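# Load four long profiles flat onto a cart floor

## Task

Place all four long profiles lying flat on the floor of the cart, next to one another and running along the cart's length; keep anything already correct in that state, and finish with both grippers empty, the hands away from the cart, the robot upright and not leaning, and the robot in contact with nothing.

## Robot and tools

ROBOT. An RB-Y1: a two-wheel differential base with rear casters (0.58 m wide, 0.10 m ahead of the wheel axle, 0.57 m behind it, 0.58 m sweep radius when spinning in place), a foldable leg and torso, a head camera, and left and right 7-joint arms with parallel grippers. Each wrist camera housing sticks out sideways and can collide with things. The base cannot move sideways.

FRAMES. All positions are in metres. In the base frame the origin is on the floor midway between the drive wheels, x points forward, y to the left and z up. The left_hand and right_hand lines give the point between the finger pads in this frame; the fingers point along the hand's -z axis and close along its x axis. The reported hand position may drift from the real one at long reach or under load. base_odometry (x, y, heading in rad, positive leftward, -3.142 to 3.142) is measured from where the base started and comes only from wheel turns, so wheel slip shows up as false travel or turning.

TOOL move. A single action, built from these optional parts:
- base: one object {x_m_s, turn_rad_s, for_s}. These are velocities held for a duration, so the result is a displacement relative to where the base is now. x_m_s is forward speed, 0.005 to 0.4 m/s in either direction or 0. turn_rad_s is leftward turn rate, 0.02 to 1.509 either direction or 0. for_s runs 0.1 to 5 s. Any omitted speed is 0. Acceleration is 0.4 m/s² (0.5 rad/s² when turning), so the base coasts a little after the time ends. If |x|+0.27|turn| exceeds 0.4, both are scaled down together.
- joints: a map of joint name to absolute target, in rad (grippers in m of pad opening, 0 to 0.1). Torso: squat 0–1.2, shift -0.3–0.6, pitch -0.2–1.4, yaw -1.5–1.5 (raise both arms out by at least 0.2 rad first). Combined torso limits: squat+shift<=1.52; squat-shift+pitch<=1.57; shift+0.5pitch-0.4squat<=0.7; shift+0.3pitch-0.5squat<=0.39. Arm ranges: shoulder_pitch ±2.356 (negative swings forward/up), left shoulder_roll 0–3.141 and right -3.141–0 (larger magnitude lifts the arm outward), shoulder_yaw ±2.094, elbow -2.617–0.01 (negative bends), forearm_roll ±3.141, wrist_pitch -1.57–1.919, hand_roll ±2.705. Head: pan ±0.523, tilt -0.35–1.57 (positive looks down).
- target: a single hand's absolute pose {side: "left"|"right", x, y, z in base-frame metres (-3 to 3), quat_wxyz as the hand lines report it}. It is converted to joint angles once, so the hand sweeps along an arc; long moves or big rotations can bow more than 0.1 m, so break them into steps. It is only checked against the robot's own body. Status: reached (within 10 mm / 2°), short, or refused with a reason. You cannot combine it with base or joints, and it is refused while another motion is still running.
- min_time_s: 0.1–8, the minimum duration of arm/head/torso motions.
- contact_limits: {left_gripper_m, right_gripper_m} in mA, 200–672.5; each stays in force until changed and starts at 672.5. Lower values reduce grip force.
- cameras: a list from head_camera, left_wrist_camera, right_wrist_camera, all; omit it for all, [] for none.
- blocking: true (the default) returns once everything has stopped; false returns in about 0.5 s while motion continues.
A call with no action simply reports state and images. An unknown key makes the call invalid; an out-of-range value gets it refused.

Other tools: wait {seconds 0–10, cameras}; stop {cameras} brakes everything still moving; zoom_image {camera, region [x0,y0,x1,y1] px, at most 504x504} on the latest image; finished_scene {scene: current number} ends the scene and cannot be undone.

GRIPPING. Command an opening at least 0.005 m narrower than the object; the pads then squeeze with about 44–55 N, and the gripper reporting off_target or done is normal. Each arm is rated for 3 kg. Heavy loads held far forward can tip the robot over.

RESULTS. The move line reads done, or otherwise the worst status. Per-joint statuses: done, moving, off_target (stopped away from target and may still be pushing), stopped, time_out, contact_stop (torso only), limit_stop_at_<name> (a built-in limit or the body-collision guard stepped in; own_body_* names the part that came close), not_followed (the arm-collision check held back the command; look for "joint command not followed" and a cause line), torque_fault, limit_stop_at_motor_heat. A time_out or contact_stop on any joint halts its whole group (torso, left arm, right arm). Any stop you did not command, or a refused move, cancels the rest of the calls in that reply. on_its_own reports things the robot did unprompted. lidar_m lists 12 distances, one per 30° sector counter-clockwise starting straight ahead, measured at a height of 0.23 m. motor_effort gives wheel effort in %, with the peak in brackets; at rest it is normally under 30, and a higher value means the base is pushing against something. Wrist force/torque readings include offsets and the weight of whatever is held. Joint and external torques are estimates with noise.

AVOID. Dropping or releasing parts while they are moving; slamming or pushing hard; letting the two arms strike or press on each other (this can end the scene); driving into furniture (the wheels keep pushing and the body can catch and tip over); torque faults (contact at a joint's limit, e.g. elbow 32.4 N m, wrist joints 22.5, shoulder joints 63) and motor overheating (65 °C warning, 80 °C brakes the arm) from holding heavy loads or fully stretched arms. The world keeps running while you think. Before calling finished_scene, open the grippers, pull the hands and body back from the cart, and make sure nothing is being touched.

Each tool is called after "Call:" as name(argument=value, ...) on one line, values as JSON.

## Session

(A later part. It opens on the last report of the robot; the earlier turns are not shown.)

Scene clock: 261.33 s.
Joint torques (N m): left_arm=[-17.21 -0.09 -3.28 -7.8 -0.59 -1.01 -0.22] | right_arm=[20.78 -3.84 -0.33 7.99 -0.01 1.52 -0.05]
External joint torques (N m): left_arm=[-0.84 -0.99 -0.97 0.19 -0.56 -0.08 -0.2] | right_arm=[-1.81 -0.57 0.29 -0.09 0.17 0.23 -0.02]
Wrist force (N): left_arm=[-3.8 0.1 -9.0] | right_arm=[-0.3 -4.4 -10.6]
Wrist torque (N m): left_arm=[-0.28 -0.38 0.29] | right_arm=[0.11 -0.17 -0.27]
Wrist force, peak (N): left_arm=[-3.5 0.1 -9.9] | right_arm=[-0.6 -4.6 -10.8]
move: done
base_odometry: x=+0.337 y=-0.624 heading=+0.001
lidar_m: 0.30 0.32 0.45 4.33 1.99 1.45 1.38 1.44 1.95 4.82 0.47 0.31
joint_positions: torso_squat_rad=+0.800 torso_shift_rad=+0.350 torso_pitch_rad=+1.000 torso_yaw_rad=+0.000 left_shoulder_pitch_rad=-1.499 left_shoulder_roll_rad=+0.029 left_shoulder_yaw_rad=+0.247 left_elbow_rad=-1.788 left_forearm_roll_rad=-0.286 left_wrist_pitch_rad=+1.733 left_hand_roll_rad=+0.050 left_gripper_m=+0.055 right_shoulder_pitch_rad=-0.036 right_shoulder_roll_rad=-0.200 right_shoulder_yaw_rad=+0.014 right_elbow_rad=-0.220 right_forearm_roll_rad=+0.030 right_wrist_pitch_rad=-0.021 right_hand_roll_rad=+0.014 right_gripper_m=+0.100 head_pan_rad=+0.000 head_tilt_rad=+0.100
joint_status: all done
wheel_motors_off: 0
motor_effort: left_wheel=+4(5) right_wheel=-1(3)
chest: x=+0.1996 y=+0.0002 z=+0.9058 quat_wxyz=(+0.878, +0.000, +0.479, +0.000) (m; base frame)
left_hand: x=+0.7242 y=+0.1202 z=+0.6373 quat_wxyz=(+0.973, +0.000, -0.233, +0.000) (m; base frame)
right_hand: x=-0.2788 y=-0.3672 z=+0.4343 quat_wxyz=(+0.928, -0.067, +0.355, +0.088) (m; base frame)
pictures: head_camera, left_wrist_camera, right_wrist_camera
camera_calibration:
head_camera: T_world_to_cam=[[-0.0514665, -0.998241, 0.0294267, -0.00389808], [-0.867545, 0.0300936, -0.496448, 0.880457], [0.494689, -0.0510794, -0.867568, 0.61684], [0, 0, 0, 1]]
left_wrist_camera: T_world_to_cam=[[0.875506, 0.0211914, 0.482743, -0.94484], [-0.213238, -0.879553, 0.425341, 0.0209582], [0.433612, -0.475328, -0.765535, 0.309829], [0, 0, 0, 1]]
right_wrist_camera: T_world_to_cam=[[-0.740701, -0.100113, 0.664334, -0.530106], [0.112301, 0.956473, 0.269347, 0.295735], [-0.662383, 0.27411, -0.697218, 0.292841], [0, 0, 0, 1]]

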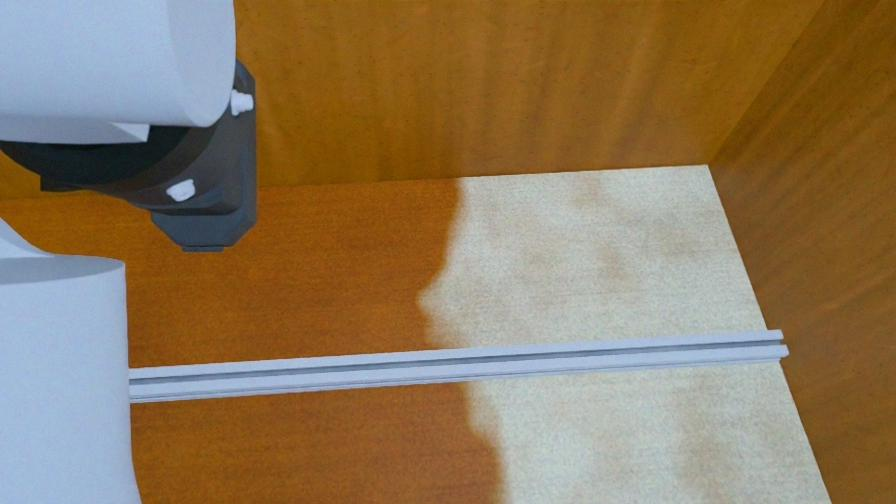

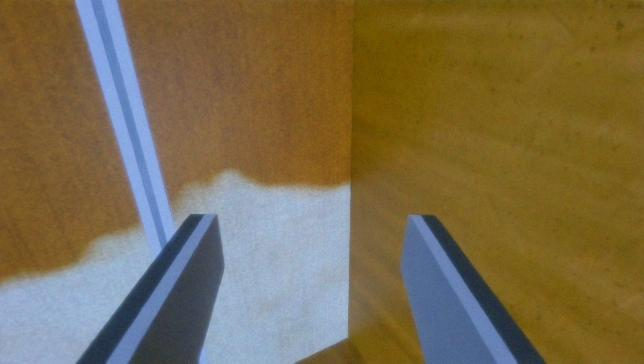

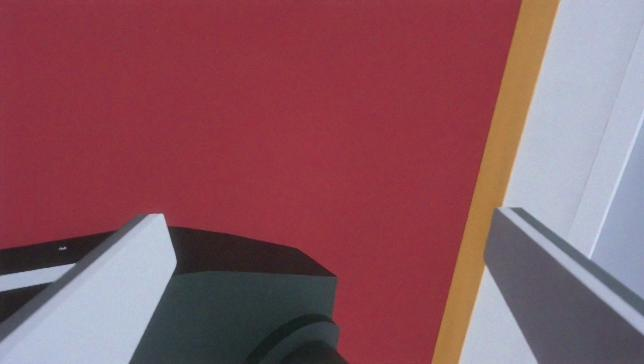

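Call:
move(target={"side":"left","x":0.72,"y":0.12,"z":0.8,"quat_wxyz":[0.94,0,-0.342,0]}, min_time_s=2, cameras=[])

Call:
move(base={"x_m_s":-0.25,"for_s":2.3}, joints={"head_tilt_rad":-0.3}, cameras=[])

Call:
move(base={"turn_rad_s":0.5,"for_s":3.14}, joints={"left_shoulder_pitch_rad":-0.923,"left_shoulder_roll_rad":0.492,"left_shoulder_yaw_rad":-0.308,"left_elbow_rad":-2.419,"left_forearm_roll_rad":-0.643,"left_wrist_pitch_rad":1.075,"left_hand_roll_rad":-0.813}, cameras=[])

Call:
move(base={"x_m_s":0.3,"for_s":4.007}, cameras=[])

Call:
move(base={"turn_rad_s":-0.5,"for_s":3.14})

Scene clock: 278.63 s.
Joint torques (N m): left_arm=[-17.85 -0.58 -3.58 -5.82 -0.45 -1.42 0.07] | right_arm=[20.93 -3.69 0.18 7.94 -0.01 1.26 -0.14]
External joint torques (N m): left_arm=[-1.84 -1.2 -1.18 -0.37 -0.51 -0.04 0.11] | right_arm=[-1.66 -0.42 0.81 -0.14 0.17 -0.03 -0.11]
Wrist force (N): left_arm=[-5.5 -0.3 -7.6] | right_arm=[-0.7 -4.4 -10.8]
Wrist torque (N m): left_arm=[-0.20 -0.48 0.29] | right_arm=[0.11 -0.22 -0.28]
Wrist force, peak (N): left_arm=[-3.6 0.4 -9.7] | right_arm=[-0.5 -4.4 -11.0]
move: short
base_odometry: x=+0.337 y=-0.624 heading=+0.001
lidar_m: 0.29 0.32 0.43 4.33 2.00 1.46 1.38 1.44 1.95 4.82 0.47 0.33
joint_positions: torso_squat_rad=+0.800 torso_shift_rad=+0.350 torso_pitch_rad=+1.000 torso_yaw_rad=+0.000 left_shoulder_pitch_rad=-1.661 left_shoulder_roll_rad=+0.000 left_shoulder_yaw_rad=+0.186 left_elbow_rad=-2.148 left_forearm_roll_rad=-0.424 left_wrist_pitch_rad=+1.919 left_hand_roll_rad=-0.053 left_gripper_m=+0.055 right_shoulder_pitch_rad=-0.036 right_shoulder_roll_rad=-0.200 right_shoulder_yaw_rad=+0.014 right_elbow_rad=-0.220 right_forearm_roll_rad=+0.030 right_wrist_pitch_rad=-0.021 right_hand_roll_rad=+0.014 right_gripper_m=+0.100 head_pan_rad=+0.000 head_tilt_rad=+0.100
joint_status: all done
wheel_motors_off: 0
motor_effort: left_wheel=+4(4) right_wheel=-1(3)
chest: x=+0.1996 y=+0.0002 z=+0.9058 quat_wxyz=(+0.878, +0.000, +0.479, +0.000) (m; base frame)
left_hand: x=+0.7204 y=+0.1202 z=+0.7994 quat_wxyz=(+0.924, +0.004, -0.381, +0.002) (m; base frame)
left_hand_status: short (checked arc, as near as the solve gets, planned for 2.0 s): 1 mm and 4.9 deg off. The place is met; only the turn is off.
right_hand: x=-0.2788 y=-0.3672 z=+0.4343 quat_wxyz=(+0.928, -0.067, +0.355, +0.088) (m; base frame)
pictures: none

Scene clock: 282.50 s.
Joint torques (N m): left_arm=[-17.49 -0.19 -3.16 -5.69 -0.41 -1.31 -0.06] | right_arm=[20.97 -3.77 0.12 8.13 -0.03 1.37 -0.22]
External joint torques (N m): left_arm=[-1.49 -0.81 -0.76 -0.25 -0.47 0.08 -0.02] | right_arm=[-1.62 -0.5 0.75 0.05 0.15 0.08 -0.18]
Wrist force (N): left_arm=[-5.5 0.0 -7.5] | right_arm=[-0.2 -4.4 -11.0]
Wrist torque (N m): left_arm=[-0.23 -0.50 0.28] | right_arm=[0.11 -0.16 -0.26]
Wrist force, peak (N): left_arm=[-5.6 0.3 -8.5] | right_arm=[-0.6 -4.7 -10.8]
move: done
base_odometry: x=-0.238 y=-0.624 heading=+0.002
lidar_m: 0.88 0.92 1.62 3.41 1.16 0.84 0.80 0.85 1.16 3.10 2.46 0.94
base_status: done (sent for 2.3 of 2.3 s)
joint_positions: torso_squat_rad=+0.800 torso_shift_rad=+0.350 torso_pitch_rad=+1.000 torso_yaw_rad=+0.000 left_shoulder_pitch_rad=-1.661 left_shoulder_roll_rad=+0.000 left_shoulder_yaw_rad=+0.186 left_elbow_rad=-2.148 left_forearm_roll_rad=-0.424 left_wrist_pitch_rad=+1.919 left_hand_roll_rad=-0.053 left_gripper_m=+0.055 right_shoulder_pitch_rad=-0.036 right_shoulder_roll_rad=-0.200 right_shoulder_yaw_rad=+0.014 right_elbow_rad=-0.220 right_forearm_roll_rad=+0.030 right_wrist_pitch_rad=-0.021 right_hand_roll_rad=+0.014 right_gripper_m=+0.100 head_pan_rad=+0.000 head_tilt_rad=-0.300
joint_status: all done
wheel_motors_off: 0
motor_effort: left_wheel=+15(25) right_wheel=-11(29)
chest: x=+0.1996 y=+0.0002 z=+0.9058 quat_wxyz=(+0.878, +0.000, +0.479, +0.000) (m; base frame)
left_hand: x=+0.7204 y=+0.1202 z=+0.7995 quat_wxyz=(+0.924, +0.004, -0.381, +0.002) (m; base frame)
right_hand: x=-0.2788 y=-0.3672 z=+0.4343 quat_wxyz=(+0.928, -0.067, +0.355, +0.088) (m; base frame)
pictures: none

Scene clock: 286.93 s.
Joint torques (N m): left_arm=[-8.89 1.64 2.4 -8.49 -1.2 -1.19 0.31] | right_arm=[21.03 -3.82 0.22 7.99 -0.05 1.32 -0.39]
External joint torques (N m): left_arm=[-1.09 -0.4 -0.4 0.01 -0.14 0.17 0.3] | right_arm=[-1.56 -0.54 0.85 -0.09 0.13 0.03 -0.36]
Wrist force (N): left_arm=[-0.8 -6.0 -5.1] | right_arm=[-0.7 -4.3 -10.6]
Wrist torque (N m): left_arm=[0.05 -0.19 0.26] | right_arm=[0.11 -0.23 -0.27]
Wrist force, peak (N): left_arm=[-5.8 -1.1 -8.1] | right_arm=[-0.7 -4.5 -11.1]
move: done
base_odometry: x=-0.238 y=-0.624 heading=+1.568
lidar_m: 3.38 1.18 0.85 0.81 0.83 1.15 3.07 2.49 0.95 0.89 0.92 1.62
base_status: done (sent for 3.13 of 3.13 s)
joint_positions: torso_squat_rad=+0.800 torso_shift_rad=+0.350 torso_pitch_rad=+1.000 torso_yaw_rad=+0.000 left_shoulder_pitch_rad=-0.923 left_shoulder_roll_rad=+0.492 left_shoulder_yaw_rad=-0.308 left_elbow_rad=-2.419 left_forearm_roll_rad=-0.643 left_wrist_pitch_rad=+1.075 left_hand_roll_rad=-0.813 left_gripper_m=+0.055 right_shoulder_pitch_rad=-0.036 right_shoulder_roll_rad=-0.200 right_shoulder_yaw_rad=+0.014 right_elbow_rad=-0.220 right_forearm_roll_rad=+0.030 right_wrist_pitch_rad=-0.021 right_hand_roll_rad=+0.014 right_gripper_m=+0.100 head_pan_rad=+0.000 head_tilt_rad=-0.300
joint_status: all done
wheel_motors_off: 0
motor_effort: left_wheel=-1(27) right_wheel=+7(36)
chest: x=+0.1996 y=+0.0003 z=+0.9058 quat_wxyz=(+0.878, +0.000, +0.479, +0.000) (m; base frame)
left_hand: x=+0.6793 y=+0.1359 z=+0.7787 quat_wxyz=(+0.529, +0.468, -0.469, -0.530) (m; base frame)
right_hand: x=-0.2788 y=-0.3672 z=+0.4343 quat_wxyz=(+0.928, -0.067, +0.355, +0.088) (m; base frame)
pictures: none

Scene clock: 292.17 s.
Joint torques (N m): left_arm=[-6.74 2.23 2.49 -8.62 -1.48 -1.4 0.48] | right_arm=[21.28 -3.83 -0.1 8.39 0.19 1.4 -0.59]
External joint torques (N m): left_arm=[1.06 0.2 -0.31 -0.11 -0.43 -0.04 0.46] | right_arm=[-1.31 -0.56 0.53 0.31 0.37 0.11 -0.55]
Wrist force (N): left_arm=[-0.4 -5.8 -5.2] | right_arm=[-0.8 -4.5 -10.7]
Wrist torque (N m): left_arm=[0.00 -0.14 0.27] | right_arm=[0.12 -0.23 -0.28]
Wrist force, peak (N): left_arm=[-0.8 -5.9 -5.6] | right_arm=[-0.6 -4.0 -11.2]
move: done
base_odometry: x=-0.235 y=+0.576 heading=+1.568
lidar_m: 3.44 1.21 0.86 0.81 0.85 1.17 3.10 1.26 0.97 1.04 1.32 2.38
base_status: done (sent for 4 of 4 s)
joint_positions: torso_squat_rad=+0.800 torso_shift_rad=+0.350 torso_pitch_rad=+1.000 torso_yaw_rad=+0.000 left_shoulder_pitch_rad=-0.923 left_shoulder_roll_rad=+0.492 left_shoulder_yaw_rad=-0.308 left_elbow_rad=-2.419 left_forearm_roll_rad=-0.643 left_wrist_pitch_rad=+1.075 left_hand_roll_rad=-0.813 left_gripper_m=+0.055 right_shoulder_pitch_rad=-0.036 right_shoulder_roll_rad=-0.200 right_shoulder_yaw_rad=+0.014 right_elbow_rad=-0.220 right_forearm_roll_rad=+0.030 right_wrist_pitch_rad=-0.021 right_hand_roll_rad=+0.014 right_gripper_m=+0.100 head_pan_rad=+0.000 head_tilt_rad=-0.300
wheel_motors_off: 0
motor_effort: left_wheel=-3(27) right_wheel=-2(46)
chest: x=+0.1997 y=+0.0003 z=+0.9058 quat_wxyz=(+0.878, +0.000, +0.480, +0.000) (m; base frame)
left_hand: x=+0.6794 y=+0.1359 z=+0.7787 quat_wxyz=(+0.529, +0.468, -0.469, -0.530) (m; base frame)
right_hand: x=-0.2787 y=-0.3672 z=+0.4343 quat_wxyz=(+0.928, -0.067, +0.355, +0.088) (m; base frame)
pictures: none

Scene clock: 296.63 s.
Joint torques (N m): left_arm=[-7.64 2.46 2.32 -8.44 -1.41 -1.3 0.56] | right_arm=[21.11 -3.21 -0.52 8.06 0.05 1.3 -0.22]
External joint torques (N m): left_arm=[0.16 0.42 -0.48 0.06 -0.36 0.06 0.55] | right_arm=[-1.48 0.06 0.11 -0.02 0.23 0.01 -0.18]
Wrist force (N): left_arm=[-0.5 -5.6 -4.9] | right_arm=[-0.7 -4.4 -10.6]
Wrist torque (N m): left_arm=[0.00 -0.18 0.26] | right_arm=[0.11 -0.21 -0.28]
Wrist force, peak (N): left_arm=[-0.6 -6.1 -5.5] | right_arm=[-0.5 -4.3 -11.0]
move: done
base_odometry: x=-0.235 y=+0.575 heading=+0.002
lidar_m: 1.03 1.09 2.39 3.46 1.20 0.86 0.82 0.86 1.19 3.14 1.26 0.95
base_status: done (sent for 3.13 of 3.13 s)
joint_positions: torso_squat_rad=+0.800 torso_shift_rad=+0.350 torso_pitch_rad=+1.000 torso_yaw_rad=+0.000 left_shoulder_pitch_rad=-0.923 left_shoulder_roll_rad=+0.492 left_shoulder_yaw_rad=-0.308 left_elbow_rad=-2.419 left_forearm_roll_rad=-0.643 left_wrist_pitch_rad=+1.075 left_hand_roll_rad=-0.813 left_gripper_m=+0.055 right_shoulder_pitch_rad=-0.036 right_shoulder_roll_rad=-0.200 right_shoulder_yaw_rad=+0.014 right_elbow_rad=-0.220 right_forearm_roll_rad=+0.030 right_wrist_pitch_rad=-0.021 right_hand_roll_rad=+0.014 right_gripper_m=+0.100 head_pan_rad=+0.000 head_tilt_rad=-0.300
wheel_motors_off: 0
motor_effort: left_wheel=+8(27) right_wheel=-1(35)
chest: x=+0.1997 y=+0.0003 z=+0.9058 quat_wxyz=(+0.878, +0.000, +0.480, +0.000) (m; base frame)
left_hand: x=+0.6794 y=+0.1359 z=+0.7787 quat_wxyz=(+0.529, +0.468, -0.469, -0.530) (m; base frame)
right_hand: x=-0.2787 y=-0.3672 z=+0.4343 quat_wxyz=(+0.928, -0.067, +0.355, +0.088) (m; base frame)
pictures: head_camera, left_wrist_camera, right_wrist_camera
camera_calibration:
head_camera: T_world_to_cam=[[-0.0586661, -0.998253, 0.00700357, 0.0212258], [-0.605834, 0.0300264, -0.795024, 1.07825], [0.793425, -0.050884, -0.606537, 0.243479], [0, 0, 0, 1]]
left_wrist_camera: T_world_to_cam=[[-0.0342198, -0.999084, 0.0256881, 0.138392], [-0.579707, -0.0010948, -0.814824, 1.06042], [0.814106, -0.0427747, -0.579139, -0.0174703], [0, 0, 0, 1]]
right_wrist_camera: T_world_to_cam=[[-0.740718, -0.100093, 0.664318, -0.530041], [0.112223, 0.95651, 0.269248, 0.295792], [-0.662377, 0.273988, -0.697272, 0.292899], [0, 0, 0, 1]]

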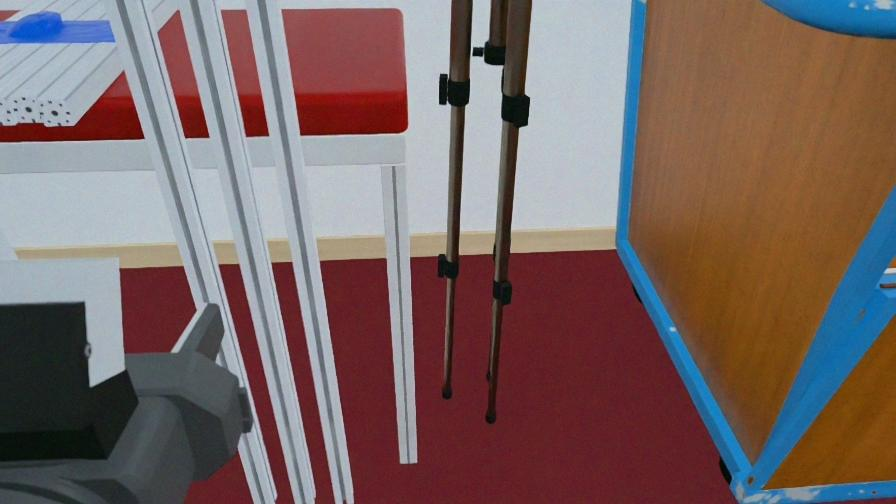

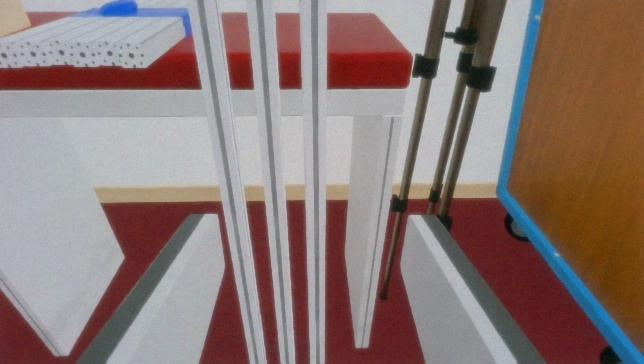

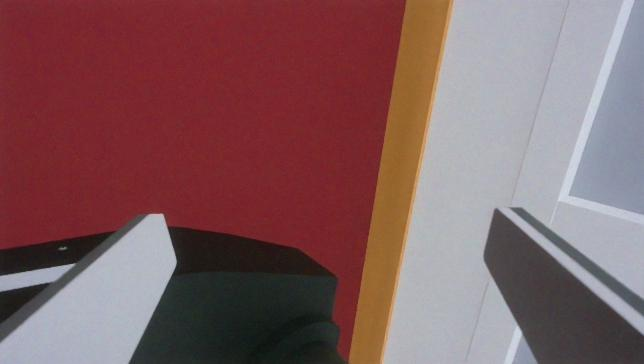

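Call:
move(target={"side":"left","x":0.69,"y":0.14,"z":0.549,"quat_wxyz":[0.53,0.468,-0.468,-0.53]}, min_time_s=2, cameras=[])

Call:
move(base={"x_m_s":0.2,"for_s":1.4}, cameras=["left_wrist_camera"])

Call:
move(base={"x_m_s":0.1,"for_s":0.6}, cameras=["left_wrist_camera","head_camera"])

Scene clock: 303.43 s.
Joint torques (N m): left_arm=[-7.07 -0.1 0.72 -8.73 -1.23 0.57 0.41] | right_arm=[21.52 -3.36 -0.24 7.91 -0.04 1.36 -0.36]
External joint torques (N m): left_arm=[0.18 -1.24 -0.95 0.3 -0.32 0.06 0.4] | right_arm=[-1.07 -0.08 0.38 -0.18 0.14 0.07 -0.32]
Wrist force (N): left_arm=[-0.1 -5.5 -4.6] | right_arm=[-0.5 -4.3 -10.9]
Wrist torque (N m): left_arm=[-0.02 -0.14 0.23] | right_arm=[0.10 -0.20 -0.28]
Wrist force, peak (N): left_arm=[-0.6 -6.2 -5.3] | right_arm=[-0.7 -4.5 -10.9]
move: done
base_odometry: x=-0.235 y=+0.575 heading=+0.002
lidar_m: 1.03 1.06 2.39 3.46 1.20 0.86 0.81 0.85 1.18 3.14 1.28 0.97
joint_positions: torso_squat_rad=+0.800 torso_shift_rad=+0.350 torso_pitch_rad=+1.000 torso_yaw_rad=+0.000 left_shoulder_pitch_rad=-0.846 left_shoulder_roll_rad=+0.358 left_shoulder_yaw_rad=-0.323 left_elbow_rad=-1.536 left_forearm_roll_rad=-1.613 left_wrist_pitch_rad=+0.587 left_hand_roll_rad=+0.291 left_gripper_m=+0.055 right_shoulder_pitch_rad=-0.036 right_shoulder_roll_rad=-0.200 right_shoulder_yaw_rad=+0.014 right_elbow_rad=-0.220 right_forearm_roll_rad=+0.030 right_wrist_pitch_rad=-0.021 right_hand_roll_rad=+0.014 right_gripper_m=+0.100 head_pan_rad=+0.000 head_tilt_rad=-0.300
joint_status: all done
wheel_motors_off: 0
motor_effort: left_wheel=+9(9) right_wheel=-1(4)
chest: x=+0.1997 y=+0.0003 z=+0.9058 quat_wxyz=(+0.878, +0.000, +0.480, +0.000) (m; base frame)
left_hand: x=+0.6900 y=+0.1400 z=+0.5493 quat_wxyz=(+0.530, +0.467, -0.467, -0.531) (m; base frame)
left_hand_status: reached (checked arc, planned for 2.0 s): 0 mm and 0.2 deg off.
right_hand: x=-0.2787 y=-0.3672 z=+0.4343 quat_wxyz=(+0.928, -0.067, +0.355, +0.088) (m; base frame)
pictures: none

Scene clock: 305.63 s.
Joint torques (N m): left_arm=[-7 0.21 0.78 -8.97 -1.25 0.76 0.35] | right_arm=[20.88 -3.73 -0.51 8.13 0.03 1.33 -0.13]
External joint torques (N m): left_arm=[0.24 -0.93 -0.89 0.07 -0.34 0.24 0.34] | right_arm=[-1.71 -0.46 0.11 0.05 0.21 0.04 -0.09]
Wrist force (N): left_arm=[-0.4 -5.5 -4.7] | right_arm=[-0.5 -4.3 -10.8]
Wrist torque (N m): left_arm=[-0.01 -0.19 0.24] | right_arm=[0.09 -0.20 -0.27]
Wrist force, peak (N): left_arm=[-0.3 -5.9 -5.1] | right_arm=[-0.8 -4.2 -11.1]
move: done
base_odometry: x=+0.045 y=+0.576 heading=+0.002
lidar_m: 0.76 0.79 2.02 4.64 1.61 1.15 1.10 1.16 1.56 4.15 0.86 0.73
base_status: done (sent for 1.4 of 1.4 s)
joint_positions: torso_squat_rad=+0.800 torso_shift_rad=+0.350 torso_pitch_rad=+1.000 torso_yaw_rad=+0.000 left_shoulder_pitch_rad=-0.846 left_shoulder_roll_rad=+0.358 left_shoulder_yaw_rad=-0.323 left_elbow_rad=-1.536 left_forearm_roll_rad=-1.613 left_wrist_pitch_rad=+0.587 left_hand_roll_rad=+0.291 left_gripper_m=+0.055 right_shoulder_pitch_rad=-0.036 right_shoulder_roll_rad=-0.200 right_shoulder_yaw_rad=+0.014 right_elbow_rad=-0.220 right_forearm_roll_rad=+0.030 right_wrist_pitch_rad=-0.021 right_hand_roll_rad=+0.014 right_gripper_m=+0.100 head_pan_rad=+0.000 head_tilt_rad=-0.300
wheel_motors_off: 0
motor_effort: left_wheel=+0(43) right_wheel=-4(29)
chest: x=+0.1997 y=+0.0003 z=+0.9058 quat_wxyz=(+0.878, +0.000, +0.480, +0.000) (m; base frame)
left_hand: x=+0.6900 y=+0.1400 z=+0.5493 quat_wxyz=(+0.530, +0.467, -0.467, -0.531) (m; base frame)
right_hand: x=-0.2787 y=-0.3672 z=+0.4343 quat_wxyz=(+0.928, -0.067, +0.355, +0.088) (m; base frame)
pictures: left_wrist_camera
camera_calibration:
left_wrist_camera: T_world_to_cam=[[-0.0321727, -0.999185, 0.0243738, 0.148079], [-0.583367, -0.00102892, -0.812208, 0.880738], [0.811571, -0.0403498, -0.582859, -0.155392], [0, 0, 0, 1]]

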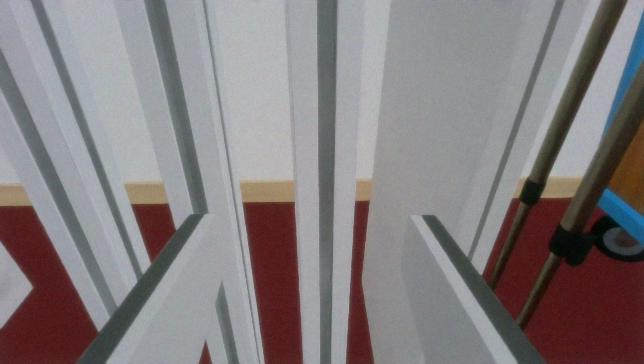

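Scene clock: 307.37 s.
Joint torques (N m): left_arm=[-7.73 -0.11 -0.23 -9.03 -1.54 0.62 0.31] | right_arm=[21.54 -3.8 -0.61 8.08 0.11 1.35 -0.25]
External joint torques (N m): left_arm=[-0.48 -1.25 -1.9 0.01 -0.62 0.1 0.3] | right_arm=[-1.05 -0.52 0.02 0 0.29 0.07 -0.22]
Wrist force (N): left_arm=[-0.2 -5.4 -4.9] | right_arm=[-0.7 -4.6 -10.8]
Wrist torque (N m): left_arm=[-0.01 -0.17 0.25] | right_arm=[0.15 -0.23 -0.27]
Wrist force, peak (N): left_arm=[-0.7 -6.2 -4.9] | right_arm=[-0.6 -4.4 -11.0]
move: done
base_odometry: x=+0.105 y=+0.576 heading=+0.002
lidar_m: 0.69 0.71 1.06 4.88 1.68 1.20 1.16 1.22 1.66 4.36 0.74 0.68
base_status: done (sent for 0.6 of 0.6 s)
joint_positions: torso_squat_rad=+0.800 torso_shift_rad=+0.350 torso_pitch_rad=+1.000 torso_yaw_rad=+0.000 left_shoulder_pitch_rad=-0.846 left_shoulder_roll_rad=+0.358 left_shoulder_yaw_rad=-0.323 left_elbow_rad=-1.536 left_forearm_roll_rad=-1.613 left_wrist_pitch_rad=+0.587 left_hand_roll_rad=+0.291 left_gripper_m=+0.055 right_shoulder_pitch_rad=-0.036 right_shoulder_roll_rad=-0.200 right_shoulder_yaw_rad=+0.014 right_elbow_rad=-0.220 right_forearm_roll_rad=+0.030 right_wrist_pitch_rad=-0.021 right_hand_roll_rad=+0.014 right_gripper_m=+0.100 head_pan_rad=+0.000 head_tilt_rad=-0.300
wheel_motors_off: 0
motor_effort: left_wheel=-1(28) right_wheel=-3(29)
chest: x=+0.1996 y=+0.0003 z=+0.9058 quat_wxyz=(+0.878, +0.000, +0.479, +0.000) (m; base frame)
left_hand: x=+0.6900 y=+0.1400 z=+0.5493 quat_wxyz=(+0.530, +0.467, -0.467, -0.531) (m; base frame)
right_hand: x=-0.2787 y=-0.3672 z=+0.4343 quat_wxyz=(+0.928, -0.067, +0.355, +0.088) (m; base frame)
pictures: head_camera, left_wrist_camera
camera_calibration:
head_camera: T_world_to_cam=[[-0.0586679, -0.998253, 0.00700239, 0.0212258], [-0.60579, 0.0300256, -0.795058, 1.07826], [0.793458, -0.0508863, -0.606494, 0.24346], [0, 0, 0, 1]]
left_wrist_camera: T_world_to_cam=[[-0.0321755, -0.999185, 0.0243707, 0.148081], [-0.583326, -0.00102687, -0.812237, 0.880753], [0.811601, -0.0403502, -0.582818, -0.155402], [0, 0, 0, 1]]

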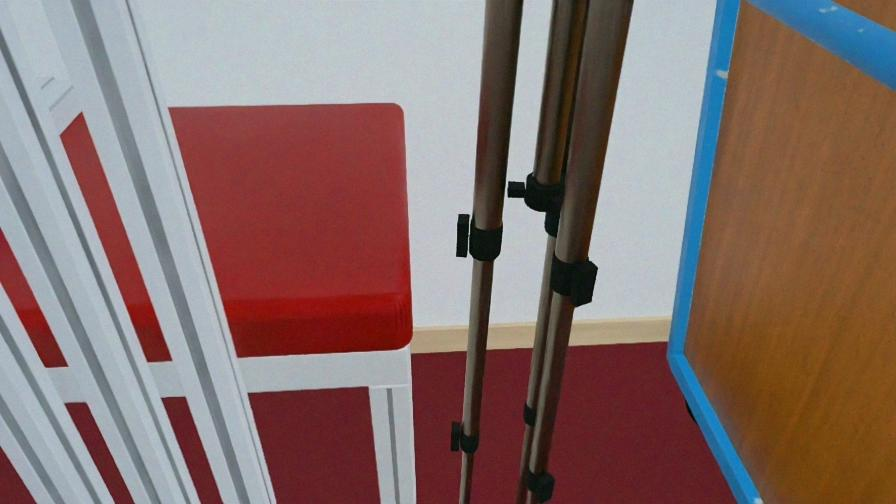

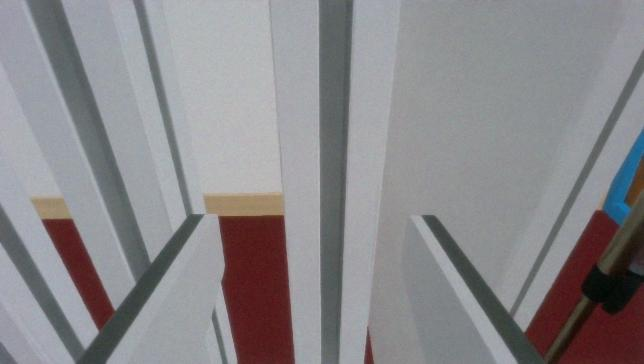

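Call:
move(target={"side":"left","x":0.69,"y":0.133,"z":0.549,"quat_wxyz":[0.53,0.468,-0.468,-0.53]}, min_time_s=1, cameras=[])

Call:
move(base={"x_m_s":0.1,"for_s":0.3}, cameras=["left_wrist_camera"])

Scene clock: 312.93 s.
Joint torques (N m): left_arm=[-8.27 -0.33 0.27 -8.25 -1.63 0.95 -0.25] | right_arm=[21.06 -3.52 0.54 8.32 -0.14 1.38 -0.18]
External joint torques (N m): left_arm=[-0.88 -1.16 -1.25 0.79 -0.7 0.43 -0.26] | right_arm=[-1.53 -0.24 1.17 0.24 0.04 0.1 -0.15]
Wrist force (N): left_arm=[-0.3 -5.7 -4.7] | right_arm=[-0.6 -4.6 -10.8]
Wrist torque (N m): left_arm=[0.01 -0.17 0.24] | right_arm=[0.14 -0.21 -0.28]
Wrist force, peak (N): left_arm=[-0.5 -6.0 -5.0] | right_arm=[-0.6 -4.5 -11.0]
move: done
base_odometry: x=+0.105 y=+0.576 heading=+0.002
lidar_m: 0.71 0.72 1.06 4.88 1.68 1.20 1.15 1.21 1.65 4.36 0.77 0.68
joint_positions: torso_squat_rad=+0.800 torso_shift_rad=+0.350 torso_pitch_rad=+1.000 torso_yaw_rad=+0.000 left_shoulder_pitch_rad=-0.856 left_shoulder_roll_rad=+0.344 left_shoulder_yaw_rad=-0.332 left_elbow_rad=-1.524 left_forearm_roll_rad=-1.624 left_wrist_pitch_rad=+0.598 left_hand_roll_rad=+0.291 left_gripper_m=+0.055 right_shoulder_pitch_rad=-0.036 right_shoulder_roll_rad=-0.200 right_shoulder_yaw_rad=+0.014 right_elbow_rad=-0.220 right_forearm_roll_rad=+0.030 right_wrist_pitch_rad=-0.021 right_hand_roll_rad=+0.014 right_gripper_m=+0.100 head_pan_rad=+0.000 head_tilt_rad=-0.300
joint_status: all done
wheel_motors_off: 0
motor_effort: left_wheel=-1(1) right_wheel=-3(5)
chest: x=+0.1996 y=+0.0003 z=+0.9058 quat_wxyz=(+0.878, +0.000, +0.479, +0.000) (m; base frame)
left_hand: x=+0.6899 y=+0.1332 z=+0.5490 quat_wxyz=(+0.530, +0.468, -0.468, -0.530) (m; base frame)
left_hand_status: reached (checked arc, planned for 1.0 s): 0 mm and 0.0 deg off.
right_hand: x=-0.2787 y=-0.3672 z=+0.4343 quat_wxyz=(+0.928, -0.067, +0.355, +0.088) (m; base frame)
pictures: none

Scene clock: 314.20 s.
Joint torques (N m): left_arm=[-7.03 -0.28 0.63 -9.25 -1.54 0.69 -0.3] | right_arm=[20.97 -3.35 -0.49 8.12 -0.07 1.3 -0.12]
External joint torques (N m): left_arm=[0.36 -1.11 -0.89 -0.21 -0.61 0.17 -0.31] | right_arm=[-1.62 -0.08 0.13 0.04 0.11 0.02 -0.09]
Wrist force (N): left_arm=[-0.3 -5.7 -4.6] | right_arm=[-0.4 -4.5 -10.8]
Wrist torque (N m): left_arm=[0.02 -0.19 0.23] | right_arm=[0.12 -0.19 -0.28]
Wrist force, peak (N): left_arm=[-0.3 -6.0 -5.2] | right_arm=[-0.6 -4.3 -11.1]
move: done
base_odometry: x=+0.135 y=+0.576 heading=+0.003
lidar_m: 0.67 0.69 1.04 4.99 1.72 1.25 1.18 1.25 1.70 4.47 0.71 0.66
base_status: done (sent for 0.3 of 0.3 s)
joint_positions: torso_squat_rad=+0.800 torso_shift_rad=+0.350 torso_pitch_rad=+1.000 torso_yaw_rad=+0.000 left_shoulder_pitch_rad=-0.856 left_shoulder_roll_rad=+0.344 left_shoulder_yaw_rad=-0.332 left_elbow_rad=-1.524 left_forearm_roll_rad=-1.624 left_wrist_pitch_rad=+0.598 left_hand_roll_rad=+0.291 left_gripper_m=+0.055 right_shoulder_pitch_rad=-0.036 right_shoulder_roll_rad=-0.200 right_shoulder_yaw_rad=+0.014 right_elbow_rad=-0.220 right_forearm_roll_rad=+0.030 right_wrist_pitch_rad=-0.021 right_hand_roll_rad=+0.014 right_gripper_m=+0.100 head_pan_rad=+0.000 head_tilt_rad=-0.300
wheel_motors_off: 0
motor_effort: left_wheel=-1(27) right_wheel=-4(28)
chest: x=+0.1996 y=+0.0003 z=+0.9058 quat_wxyz=(+0.878, +0.000, +0.479, +0.000) (m; base frame)
left_hand: x=+0.6900 y=+0.1332 z=+0.5491 quat_wxyz=(+0.530, +0.468, -0.468, -0.530) (m; base frame)
right_hand: x=-0.2787 y=-0.3672 z=+0.4343 quat_wxyz=(+0.928, -0.067, +0.355, +0.088) (m; base frame)
pictures: left_wrist_camera
camera_calibration:
left_wrist_camera: T_world_to_cam=[[-0.0317008, -0.999191, 0.0247302, 0.140717], [-0.581391, -0.00169186, -0.813622, 0.880092], [0.813006, -0.0401704, -0.580867, -0.15784], [0, 0, 0, 1]]

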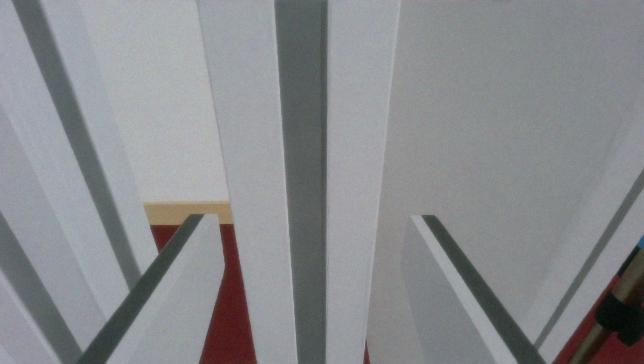

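Call:
move(base={"x_m_s":0.1,"for_s":0.2}, cameras=[])

Call:
move(joints={"left_gripper_m":0.015}, cameras=["left_wrist_camera"])

Call:
move(target={"side":"left","x":0.69,"y":0.135,"z":0.584,"quat_wxyz":[0.53,0.468,-0.468,-0.53]}, min_time_s=1.5, cameras=["left_wrist_camera"])

Scene clock: 321.27 s.
Joint torques (N m): left_arm=[-6.76 -0.79 0.15 -9.05 -1.27 0.72 -0.22] | right_arm=[21.15 -3.54 -0.06 8.33 0.1 1.41 -0.25]
External joint torques (N m): left_arm=[0.63 -1.62 -1.38 -0.01 -0.34 0.21 -0.23] | right_arm=[-1.44 -0.26 0.57 0.25 0.28 0.12 -0.21]
Wrist force (N): left_arm=[-0.1 -5.9 -4.6] | right_arm=[-0.4 -4.3 -10.7]
Wrist torque (N m): left_arm=[0.02 -0.14 0.24] | right_arm=[0.10 -0.18 -0.28]
Wrist force, peak (N): left_arm=[-0.7 -6.2 -5.0] | right_arm=[-0.3 -4.7 -11.1]
move: done
base_odometry: x=+0.151 y=+0.576 heading=+0.003
lidar_m: 0.66 0.67 1.02 4.99 1.74 1.27 1.20 1.25 1.71 4.55 0.71 0.64
base_status: done (sent for 0.2 of 0.2 s)
joint_positions: torso_squat_rad=+0.800 torso_shift_rad=+0.350 torso_pitch_rad=+1.000 torso_yaw_rad=+0.000 left_shoulder_pitch_rad=-0.856 left_shoulder_roll_rad=+0.344 left_shoulder_yaw_rad=-0.332 left_elbow_rad=-1.524 left_forearm_roll_rad=-1.624 left_wrist_pitch_rad=+0.598 left_hand_roll_rad=+0.291 left_gripper_m=+0.055 right_shoulder_pitch_rad=-0.036 right_shoulder_roll_rad=-0.200 right_shoulder_yaw_rad=+0.014 right_elbow_rad=-0.220 right_forearm_roll_rad=+0.030 right_wrist_pitch_rad=-0.021 right_hand_roll_rad=+0.014 right_gripper_m=+0.100 head_pan_rad=+0.000 head_tilt_rad=-0.300
wheel_motors_off: 0
motor_effort: left_wheel=+0(27) right_wheel=-2(28)
chest: x=+0.1997 y=+0.0003 z=+0.9058 quat_wxyz=(+0.878, +0.000, +0.480, +0.000) (m; base frame)
left_hand: x=+0.6900 y=+0.1331 z=+0.5491 quat_wxyz=(+0.530, +0.468, -0.468, -0.530) (m; base frame)
right_hand: x=-0.2787 y=-0.3672 z=+0.4343 quat_wxyz=(+0.928, -0.067, +0.355, +0.088) (m; base frame)
pictures: none

Scene clock: 322.20 s.
Joint torques (N m): left_arm=[-7.67 0.54 1.58 -8.94 -1.5 0.96 -0.14] | right_arm=[21.38 -3.77 -0.43 8.08 0.11 1.51 -0.25]
External joint torques (N m): left_arm=[-0.28 -0.29 0.05 0.1 -0.57 0.45 -0.15] | right_arm=[-1.2 -0.5 0.2 0 0.29 0.22 -0.21]
Wrist force (N): left_arm=[0.9 -5.8 -5.2] | right_arm=[-0.5 -4.4 -10.8]
Wrist torque (N m): left_arm=[0.03 -0.27 1.04] | right_arm=[0.12 -0.20 -0.28]
Wrist force, peak (N): left_arm=[1.1 -6.6 -4.9] | right_arm=[-0.6 -4.5 -10.9]
move: off_target
base_odometry: x=+0.151 y=+0.576 heading=+0.003
lidar_m: 0.65 0.67 1.01 4.99 1.76 1.26 1.20 1.26 1.72 4.50 0.70 0.64
joint_positions: torso_squat_rad=+0.800 torso_shift_rad=+0.350 torso_pitch_rad=+1.000 torso_yaw_rad=+0.000 left_shoulder_pitch_rad=-0.856 left_shoulder_roll_rad=+0.344 left_shoulder_yaw_rad=-0.332 left_elbow_rad=-1.524 left_forearm_roll_rad=-1.624 left_wrist_pitch_rad=+0.598 left_hand_roll_rad=+0.291 left_gripper_m=+0.031 right_shoulder_pitch_rad=-0.036 right_shoulder_roll_rad=-0.200 right_shoulder_yaw_rad=+0.014 right_elbow_rad=-0.220 right_forearm_roll_rad=+0.030 right_wrist_pitch_rad=-0.021 right_hand_roll_rad=+0.014 right_gripper_m=+0.100 head_pan_rad=+0.000 head_tilt_rad=-0.300
joint_status: left_gripper_m off_target (ended at +0.031, target +0.015)
wheel_motors_off: 0
motor_effort: left_wheel=+1(1) right_wheel=-1(3)
chest: x=+0.1997 y=+0.0003 z=+0.9058 quat_wxyz=(+0.878, +0.000, +0.480, +0.000) (m; base frame)
left_hand: x=+0.6900 y=+0.1330 z=+0.5491 quat_wxyz=(+0.530, +0.468, -0.468, -0.530) (m; base frame)
right_hand: x=-0.2787 y=-0.3672 z=+0.4343 quat_wxyz=(+0.928, -0.067, +0.355, +0.088) (m; base frame)
pictures: left_wrist_camera
camera_calibration:
left_wrist_camera: T_world_to_cam=[[-0.0318167, -0.999181, 0.0249884, 0.140516], [-0.581475, -0.00183052, -0.813562, 0.880087], [0.812942, -0.040415, -0.58094, -0.157741], [0, 0, 0, 1]]

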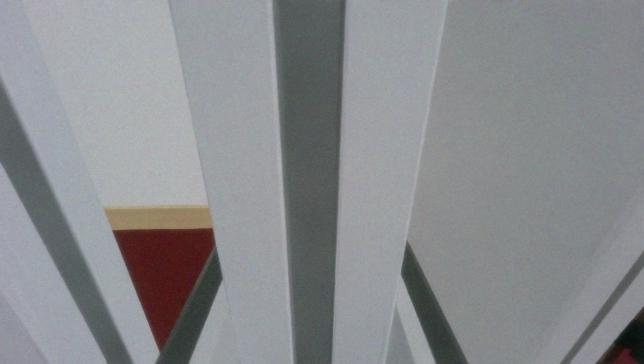

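Scene clock: 324.03 s.
Joint torques (N m): left_arm=[-9.92 -0.3 2.62 -13.74 -1.76 0.27 -0.05] | right_arm=[21.6 -3.7 0.13 7.99 -0.02 1.39 -0.34]
External joint torques (N m): left_arm=[-2.94 -0.99 1.26 -4.24 -0.88 0.15 -0.06] | right_arm=[-0.99 -0.43 0.76 -0.09 0.16 0.1 -0.31]
Wrist force (N): left_arm=[-0.6 -14.3 -5.3] | right_arm=[-0.7 -4.3 -10.6]
Wrist torque (N m): left_arm=[-0.14 -0.25 0.25] | right_arm=[0.11 -0.21 -0.26]
Wrist force, peak (N): left_arm=[-0.3 -15.9 -5.9] | right_arm=[-0.6 -4.4 -11.0]
move: done
base_odometry: x=+0.151 y=+0.576 heading=+0.003
lidar_m: 0.66 0.66 1.02 5.00 1.74 1.27 1.19 1.25 1.71 4.53 0.71 0.64
joint_positions: torso_squat_rad=+0.800 torso_shift_rad=+0.350 torso_pitch_rad=+1.000 torso_yaw_rad=+0.000 left_shoulder_pitch_rad=-0.805 left_shoulder_roll_rad=+0.328 left_shoulder_yaw_rad=-0.284 left_elbow_rad=-1.693 left_forearm_roll_rad=-1.470 left_wrist_pitch_rad=+0.551 left_hand_roll_rad=+0.070 left_gripper_m=+0.031 right_shoulder_pitch_rad=-0.036 right_shoulder_roll_rad=-0.200 right_shoulder_yaw_rad=+0.014 right_elbow_rad=-0.220 right_forearm_roll_rad=+0.030 right_wrist_pitch_rad=-0.021 right_hand_roll_rad=+0.014 right_gripper_m=+0.100 head_pan_rad=+0.000 head_tilt_rad=-0.300
joint_status: all done
wheel_motors_off: 0
motor_effort: left_wheel=+0(1) right_wheel=-3(4)
chest: x=+0.1997 y=+0.0003 z=+0.9057 quat_wxyz=(+0.878, +0.000, +0.480, +0.000) (m; base frame)
left_hand: x=+0.6895 y=+0.1349 z=+0.5832 quat_wxyz=(+0.528, +0.469, -0.471, -0.529) (m; base frame)
left_hand_status: reached (checked arc, planned for 1.5 s): 1 mm and 0.4 deg off.
right_hand: x=-0.2787 y=-0.3672 z=+0.4343 quat_wxyz=(+0.928, -0.067, +0.355, +0.088) (m; base frame)
pictures: left_wrist_camera
camera_calibration:
left_wrist_camera: T_world_to_cam=[[-0.0336634, -0.999108, 0.0254879, 0.142516], [-0.5754, -0.00147724, -0.817871, 0.905914], [0.817179, -0.0421981, -0.574837, -0.143705], [0, 0, 0, 1]]

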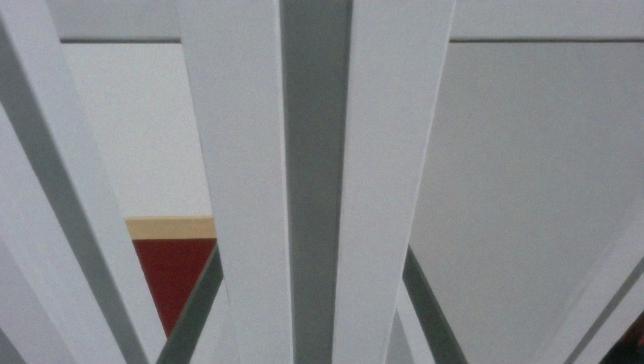

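Call:
move(base={"x_m_s":-0.2,"for_s":1.95}, cameras=[])

Call:
move(target={"side":"left","x":0.68,"y":0.137,"z":0.78,"quat_wxyz":[0.53,0.468,-0.468,-0.53]}, min_time_s=2, cameras=["left_wrist_camera"])

Call:
move(base={"turn_rad_s":0.5,"for_s":3.14}, cameras=[])

Call:
move(base={"x_m_s":-0.3,"for_s":4}, cameras=[])

Call:
move(base={"turn_rad_s":-0.5,"for_s":3.14}, cameras=["head_camera"])

Scene clock: 332.63 s.
Joint torques (N m): left_arm=[-11.67 -0.53 1.96 -12.97 -1.8 0.22 0.08] | right_arm=[20.38 -3.32 -0.1 7.94 -0.19 1.45 -0.34]
External joint torques (N m): left_arm=[-4.7 -1.22 0.6 -3.53 -0.92 0.1 0.07] | right_arm=[-2.22 -0.04 0.53 -0.14 -0.01 0.16 -0.3]
Wrist force (N): left_arm=[-0.8 -14.0 -5.3] | right_arm=[-0.4 -4.3 -10.7]
Wrist torque (N m): left_arm=[0.18 -0.27 0.25] | right_arm=[0.09 -0.19 -0.28]
Wrist force, peak (N): left_arm=[-1.1 -15.5 -5.4] | right_arm=[-0.9 -4.4 -11.1]
move: done
base_odometry: x=-0.242 y=+0.575 heading=+0.004
lidar_m: 0.66 1.33 2.41 3.40 1.20 0.84 0.81 0.85 1.15 3.13 1.27 0.97
base_status: done (sent for 1.97 of 1.97 s)
joint_positions: torso_squat_rad=+0.800 torso_shift_rad=+0.350 torso_pitch_rad=+1.000 torso_yaw_rad=+0.000 left_shoulder_pitch_rad=-0.805 left_shoulder_roll_rad=+0.328 left_shoulder_yaw_rad=-0.284 left_elbow_rad=-1.693 left_forearm_roll_rad=-1.470 left_wrist_pitch_rad=+0.551 left_hand_roll_rad=+0.070 left_gripper_m=+0.031 right_shoulder_pitch_rad=-0.036 right_shoulder_roll_rad=-0.200 right_shoulder_yaw_rad=+0.014 right_elbow_rad=-0.220 right_forearm_roll_rad=+0.030 right_wrist_pitch_rad=-0.021 right_hand_roll_rad=+0.014 right_gripper_m=+0.100 head_pan_rad=+0.000 head_tilt_rad=-0.300
wheel_motors_off: 0
motor_effort: left_wheel=+13(28) right_wheel=-12(31)
chest: x=+0.1997 y=+0.0003 z=+0.9057 quat_wxyz=(+0.877, +0.000, +0.480, +0.000) (m; base frame)
left_hand: x=+0.6895 y=+0.1350 z=+0.5831 quat_wxyz=(+0.528, +0.469, -0.470, -0.529) (m; base frame)
right_hand: x=-0.2788 y=-0.3672 z=+0.4344 quat_wxyz=(+0.928, -0.067, +0.355, +0.088) (m; base frame)
pictures: none

Scene clock: 334.97 s.
Joint torques (N m): left_arm=[-12.87 3.53 3.36 -11.98 -1.98 -3.16 0.1] | right_arm=[20.62 -3.73 -0.4 7.82 0.1 1.27 -0.16]
External joint torques (N m): left_arm=[-5.22 2.09 1.21 -3.35 -1.06 -1.7 0.09] | right_arm=[-1.98 -0.45 0.23 -0.26 0.28 -0.02 -0.12]
Wrist force (N): left_arm=[-0.7 -15.0 -6.2] | right_arm=[-0.3 -4.3 -10.7]
Wrist torque (N m): left_arm=[0.08 -0.22 0.26] | right_arm=[0.10 -0.17 -0.27]
Wrist force, peak (N): left_arm=[-0.2 -16.5 -5.0] | right_arm=[-0.3 -4.7 -10.8]
move: done
base_odometry: x=-0.242 y=+0.575 heading=+0.004
lidar_m: 0.63 1.31 2.40 3.41 1.18 0.86 0.81 0.84 1.15 3.14 1.27 0.98
joint_positions: torso_squat_rad=+0.800 torso_shift_rad=+0.350 torso_pitch_rad=+1.000 torso_yaw_rad=+0.000 left_shoulder_pitch_rad=-0.904 left_shoulder_roll_rad=+0.415 left_shoulder_yaw_rad=-0.265 left_elbow_rad=-2.421 left_forearm_roll_rad=-0.623 left_wrist_pitch_rad=+1.033 left_hand_roll_rad=-0.898 left_gripper_m=+0.031 right_shoulder_pitch_rad=-0.036 right_shoulder_roll_rad=-0.200 right_shoulder_yaw_rad=+0.014 right_elbow_rad=-0.220 right_forearm_roll_rad=+0.030 right_wrist_pitch_rad=-0.021 right_hand_roll_rad=+0.014 right_gripper_m=+0.100 head_pan_rad=+0.000 head_tilt_rad=-0.300
joint_status: all done
wheel_motors_off: 0
motor_effort: left_wheel=+13(14) right_wheel=-13(15)
chest: x=+0.1997 y=+0.0003 z=+0.9057 quat_wxyz=(+0.877, +0.000, +0.480, +0.000) (m; base frame)
left_hand: x=+0.6798 y=+0.1369 z=+0.7789 quat_wxyz=(+0.530, +0.468, -0.467, -0.531) (m; base frame)
left_hand_status: reached (checked arc, planned for 2.0 s): 1 mm and 0.1 deg off.
right_hand: x=-0.2788 y=-0.3672 z=+0.4344 quat_wxyz=(+0.928, -0.067, +0.355, +0.088) (m; base frame)
pictures: left_wrist_camera
camera_calibration:
left_wrist_camera: T_world_to_cam=[[-0.0314311, -0.999202, 0.0246497, 0.138346], [-0.582891, -0.00170958, -0.812549, 1.06133], [0.811942, -0.0399074, -0.582372, -0.0140626], [0, 0, 0, 1]]

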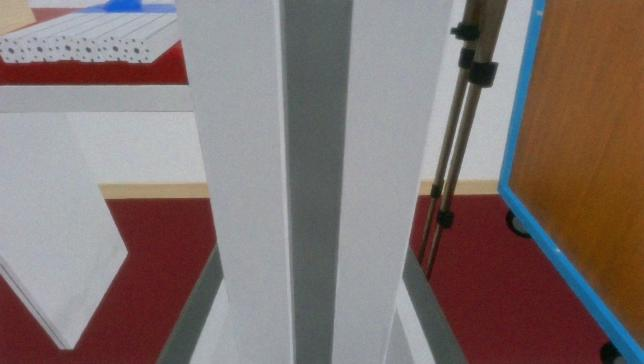

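Scene clock: 339.40 s.
Joint torques (N m): left_arm=[-12.87 2.72 3.28 -12.13 -2.07 -3.1 0.19] | right_arm=[20.32 -3.36 -0.05 7.97 0.05 1.35 -0.25]
External joint torques (N m): left_arm=[-5.22 1.28 1.14 -3.5 -1.15 -1.64 0.17] | right_arm=[-2.28 -0.09 0.58 -0.12 0.23 0.06 -0.22]
Wrist force (N): left_arm=[-0.8 -14.5 -6.2] | right_arm=[-0.6 -4.4 -10.6]
Wrist torque (N m): left_arm=[-0.04 -0.22 0.26] | right_arm=[0.11 -0.21 -0.27]
Wrist force, peak (N): left_arm=[-0.3 -15.3 -6.7] | right_arm=[-0.6 -4.5 -11.0]
move: done
base_odometry: x=-0.242 y=+0.575 heading=+1.570
lidar_m: 0.65 1.18 0.85 0.81 0.85 1.17 3.10 1.29 0.99 1.06 1.31 2.40
base_status: done (sent for 3.13 of 3.13 s)
joint_positions: torso_squat_rad=+0.800 torso_shift_rad=+0.350 torso_pitch_rad=+1.000 torso_yaw_rad=+0.000 left_shoulder_pitch_rad=-0.904 left_shoulder_roll_rad=+0.415 left_shoulder_yaw_rad=-0.265 left_elbow_rad=-2.421 left_forearm_roll_rad=-0.623 left_wrist_pitch_rad=+1.033 left_hand_roll_rad=-0.898 left_gripper_m=+0.031 right_shoulder_pitch_rad=-0.036 right_shoulder_roll_rad=-0.200 right_shoulder_yaw_rad=+0.014 right_elbow_rad=-0.220 right_forearm_roll_rad=+0.030 right_wrist_pitch_rad=-0.021 right_hand_roll_rad=+0.014 right_gripper_m=+0.100 head_pan_rad=+0.000 head_tilt_rad=-0.300
wheel_motors_off: 0
motor_effort: left_wheel=-1(27) right_wheel=+6(36)
chest: x=+0.1997 y=+0.0003 z=+0.9057 quat_wxyz=(+0.877, +0.000, +0.480, +0.000) (m; base frame)
left_hand: x=+0.6798 y=+0.1370 z=+0.7789 quat_wxyz=(+0.530, +0.468, -0.467, -0.531) (m; base frame)
right_hand: x=-0.2788 y=-0.3672 z=+0.4345 quat_wxyz=(+0.928, -0.067, +0.355, +0.088) (m; base frame)
pictures: none

Scene clock: 344.57 s.
Joint torques (N m): left_arm=[-12.83 2.58 3.19 -12.09 -2.2 -3.43 0] | right_arm=[20.77 -3.82 -0.44 7.94 0.14 1.55 -0.23]
External joint torques (N m): left_arm=[-5.18 1.14 1.05 -3.44 -1.28 -1.89 -0.01] | right_arm=[-1.83 -0.55 0.19 -0.15 0.32 0.26 -0.2]
Wrist force (N): left_arm=[-0.8 -15.1 -6.4] | right_arm=[-0.6 -4.5 -10.8]
Wrist torque (N m): left_arm=[-0.19 -0.23 0.26] | right_arm=[0.12 -0.22 -0.28]
Wrist force, peak (N): left_arm=[-0.1 -16.0 -7.6] | right_arm=[-0.3 -4.6 -11.1]
move: done
base_odometry: x=-0.243 y=-0.625 heading=+1.570
lidar_m: 0.64 1.15 0.84 0.79 0.83 1.14 3.06 2.50 0.96 0.90 0.92 1.63
base_status: done (sent for 4 of 4 s)
joint_positions: torso_squat_rad=+0.800 torso_shift_rad=+0.350 torso_pitch_rad=+1.000 torso_yaw_rad=+0.000 left_shoulder_pitch_rad=-0.904 left_shoulder_roll_rad=+0.415 left_shoulder_yaw_rad=-0.265 left_elbow_rad=-2.421 left_forearm_roll_rad=-0.623 left_wrist_pitch_rad=+1.033 left_hand_roll_rad=-0.898 left_gripper_m=+0.031 right_shoulder_pitch_rad=-0.036 right_shoulder_roll_rad=-0.200 right_shoulder_yaw_rad=+0.014 right_elbow_rad=-0.220 right_forearm_roll_rad=+0.030 right_wrist_pitch_rad=-0.021 right_hand_roll_rad=+0.014 right_gripper_m=+0.100 head_pan_rad=+0.000 head_tilt_rad=-0.300
wheel_motors_off: 0
motor_effort: left_wheel=+4(38) right_wheel=+3(26)
chest: x=+0.1997 y=+0.0003 z=+0.9057 quat_wxyz=(+0.877, +0.000, +0.480, +0.000) (m; base frame)
left_hand: x=+0.6798 y=+0.1370 z=+0.7790 quat_wxyz=(+0.530, +0.468, -0.467, -0.531) (m; base frame)
right_hand: x=-0.2788 y=-0.3672 z=+0.4345 quat_wxyz=(+0.928, -0.067, +0.355, +0.088) (m; base frame)
pictures: none

Scene clock: 349.03 s.
Joint torques (N m): left_arm=[-12.23 2.82 3.12 -12.02 -2.31 -3.27 -0.11] | right_arm=[21.05 -3.52 -0.75 8.07 -0.01 1.32 -0.39]
External joint torques (N m): left_arm=[-4.58 1.37 0.98 -3.39 -1.39 -1.81 -0.12] | right_arm=[-1.55 -0.24 -0.12 -0.01 0.17 0.03 -0.35]
Wrist force (N): left_arm=[-0.4 -14.6 -6.1] | right_arm=[-0.5 -4.3 -10.8]
Wrist torque (N m): left_arm=[0.03 -0.20 0.28] | right_arm=[0.10 -0.21 -0.27]
Wrist force, peak (N): left_arm=[-1.0 -15.4 -6.7] | right_arm=[-0.8 -4.5 -11.2]
move: done
base_odometry: x=-0.243 y=-0.625 heading=+0.004
lidar_m: 0.64 0.91 1.64 3.37 1.17 0.83 0.79 0.83 1.14 3.10 2.48 0.94
base_status: done (sent for 3.13 of 3.13 s)
joint_positions: torso_squat_rad=+0.800 torso_shift_rad=+0.350 torso_pitch_rad=+1.000 torso_yaw_rad=+0.000 left_shoulder_pitch_rad=-0.904 left_shoulder_roll_rad=+0.415 left_shoulder_yaw_rad=-0.265 left_elbow_rad=-2.421 left_forearm_roll_rad=-0.623 left_wrist_pitch_rad=+1.033 left_hand_roll_rad=-0.898 left_gripper_m=+0.031 right_shoulder_pitch_rad=-0.036 right_shoulder_roll_rad=-0.200 right_shoulder_yaw_rad=+0.014 right_elbow_rad=-0.220 right_forearm_roll_rad=+0.030 right_wrist_pitch_rad=-0.021 right_hand_roll_rad=+0.014 right_gripper_m=+0.100 head_pan_rad=+0.000 head_tilt_rad=-0.300
wheel_motors_off: 0
motor_effort: left_wheel=+9(34) right_wheel=-1(28)
chest: x=+0.1997 y=+0.0003 z=+0.9057 quat_wxyz=(+0.877, +0.000, +0.480, +0.000) (m; base frame)
left_hand: x=+0.6798 y=+0.1370 z=+0.7790 quat_wxyz=(+0.530, +0.468, -0.467, -0.531) (m; base frame)
right_hand: x=-0.2788 y=-0.3672 z=+0.4344 quat_wxyz=(+0.928, -0.067, +0.355, +0.088) (m; base frame)
pictures: head_camera
camera_calibration:
head_camera: T_world_to_cam=[[-0.0586659, -0.998253, 0.00706447, 0.0211919], [-0.60603, 0.0299903, -0.794876, 1.07813], [0.793275, -0.0509134, -0.606731, 0.243586], [0, 0, 0, 1]]

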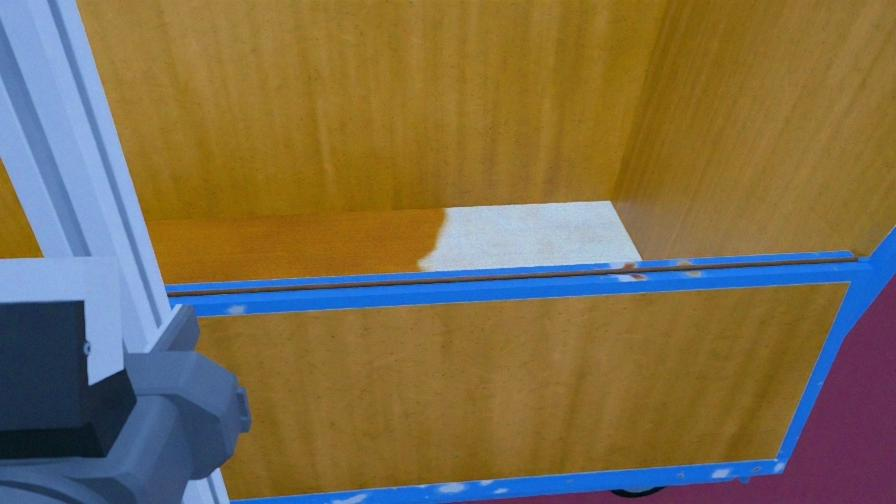

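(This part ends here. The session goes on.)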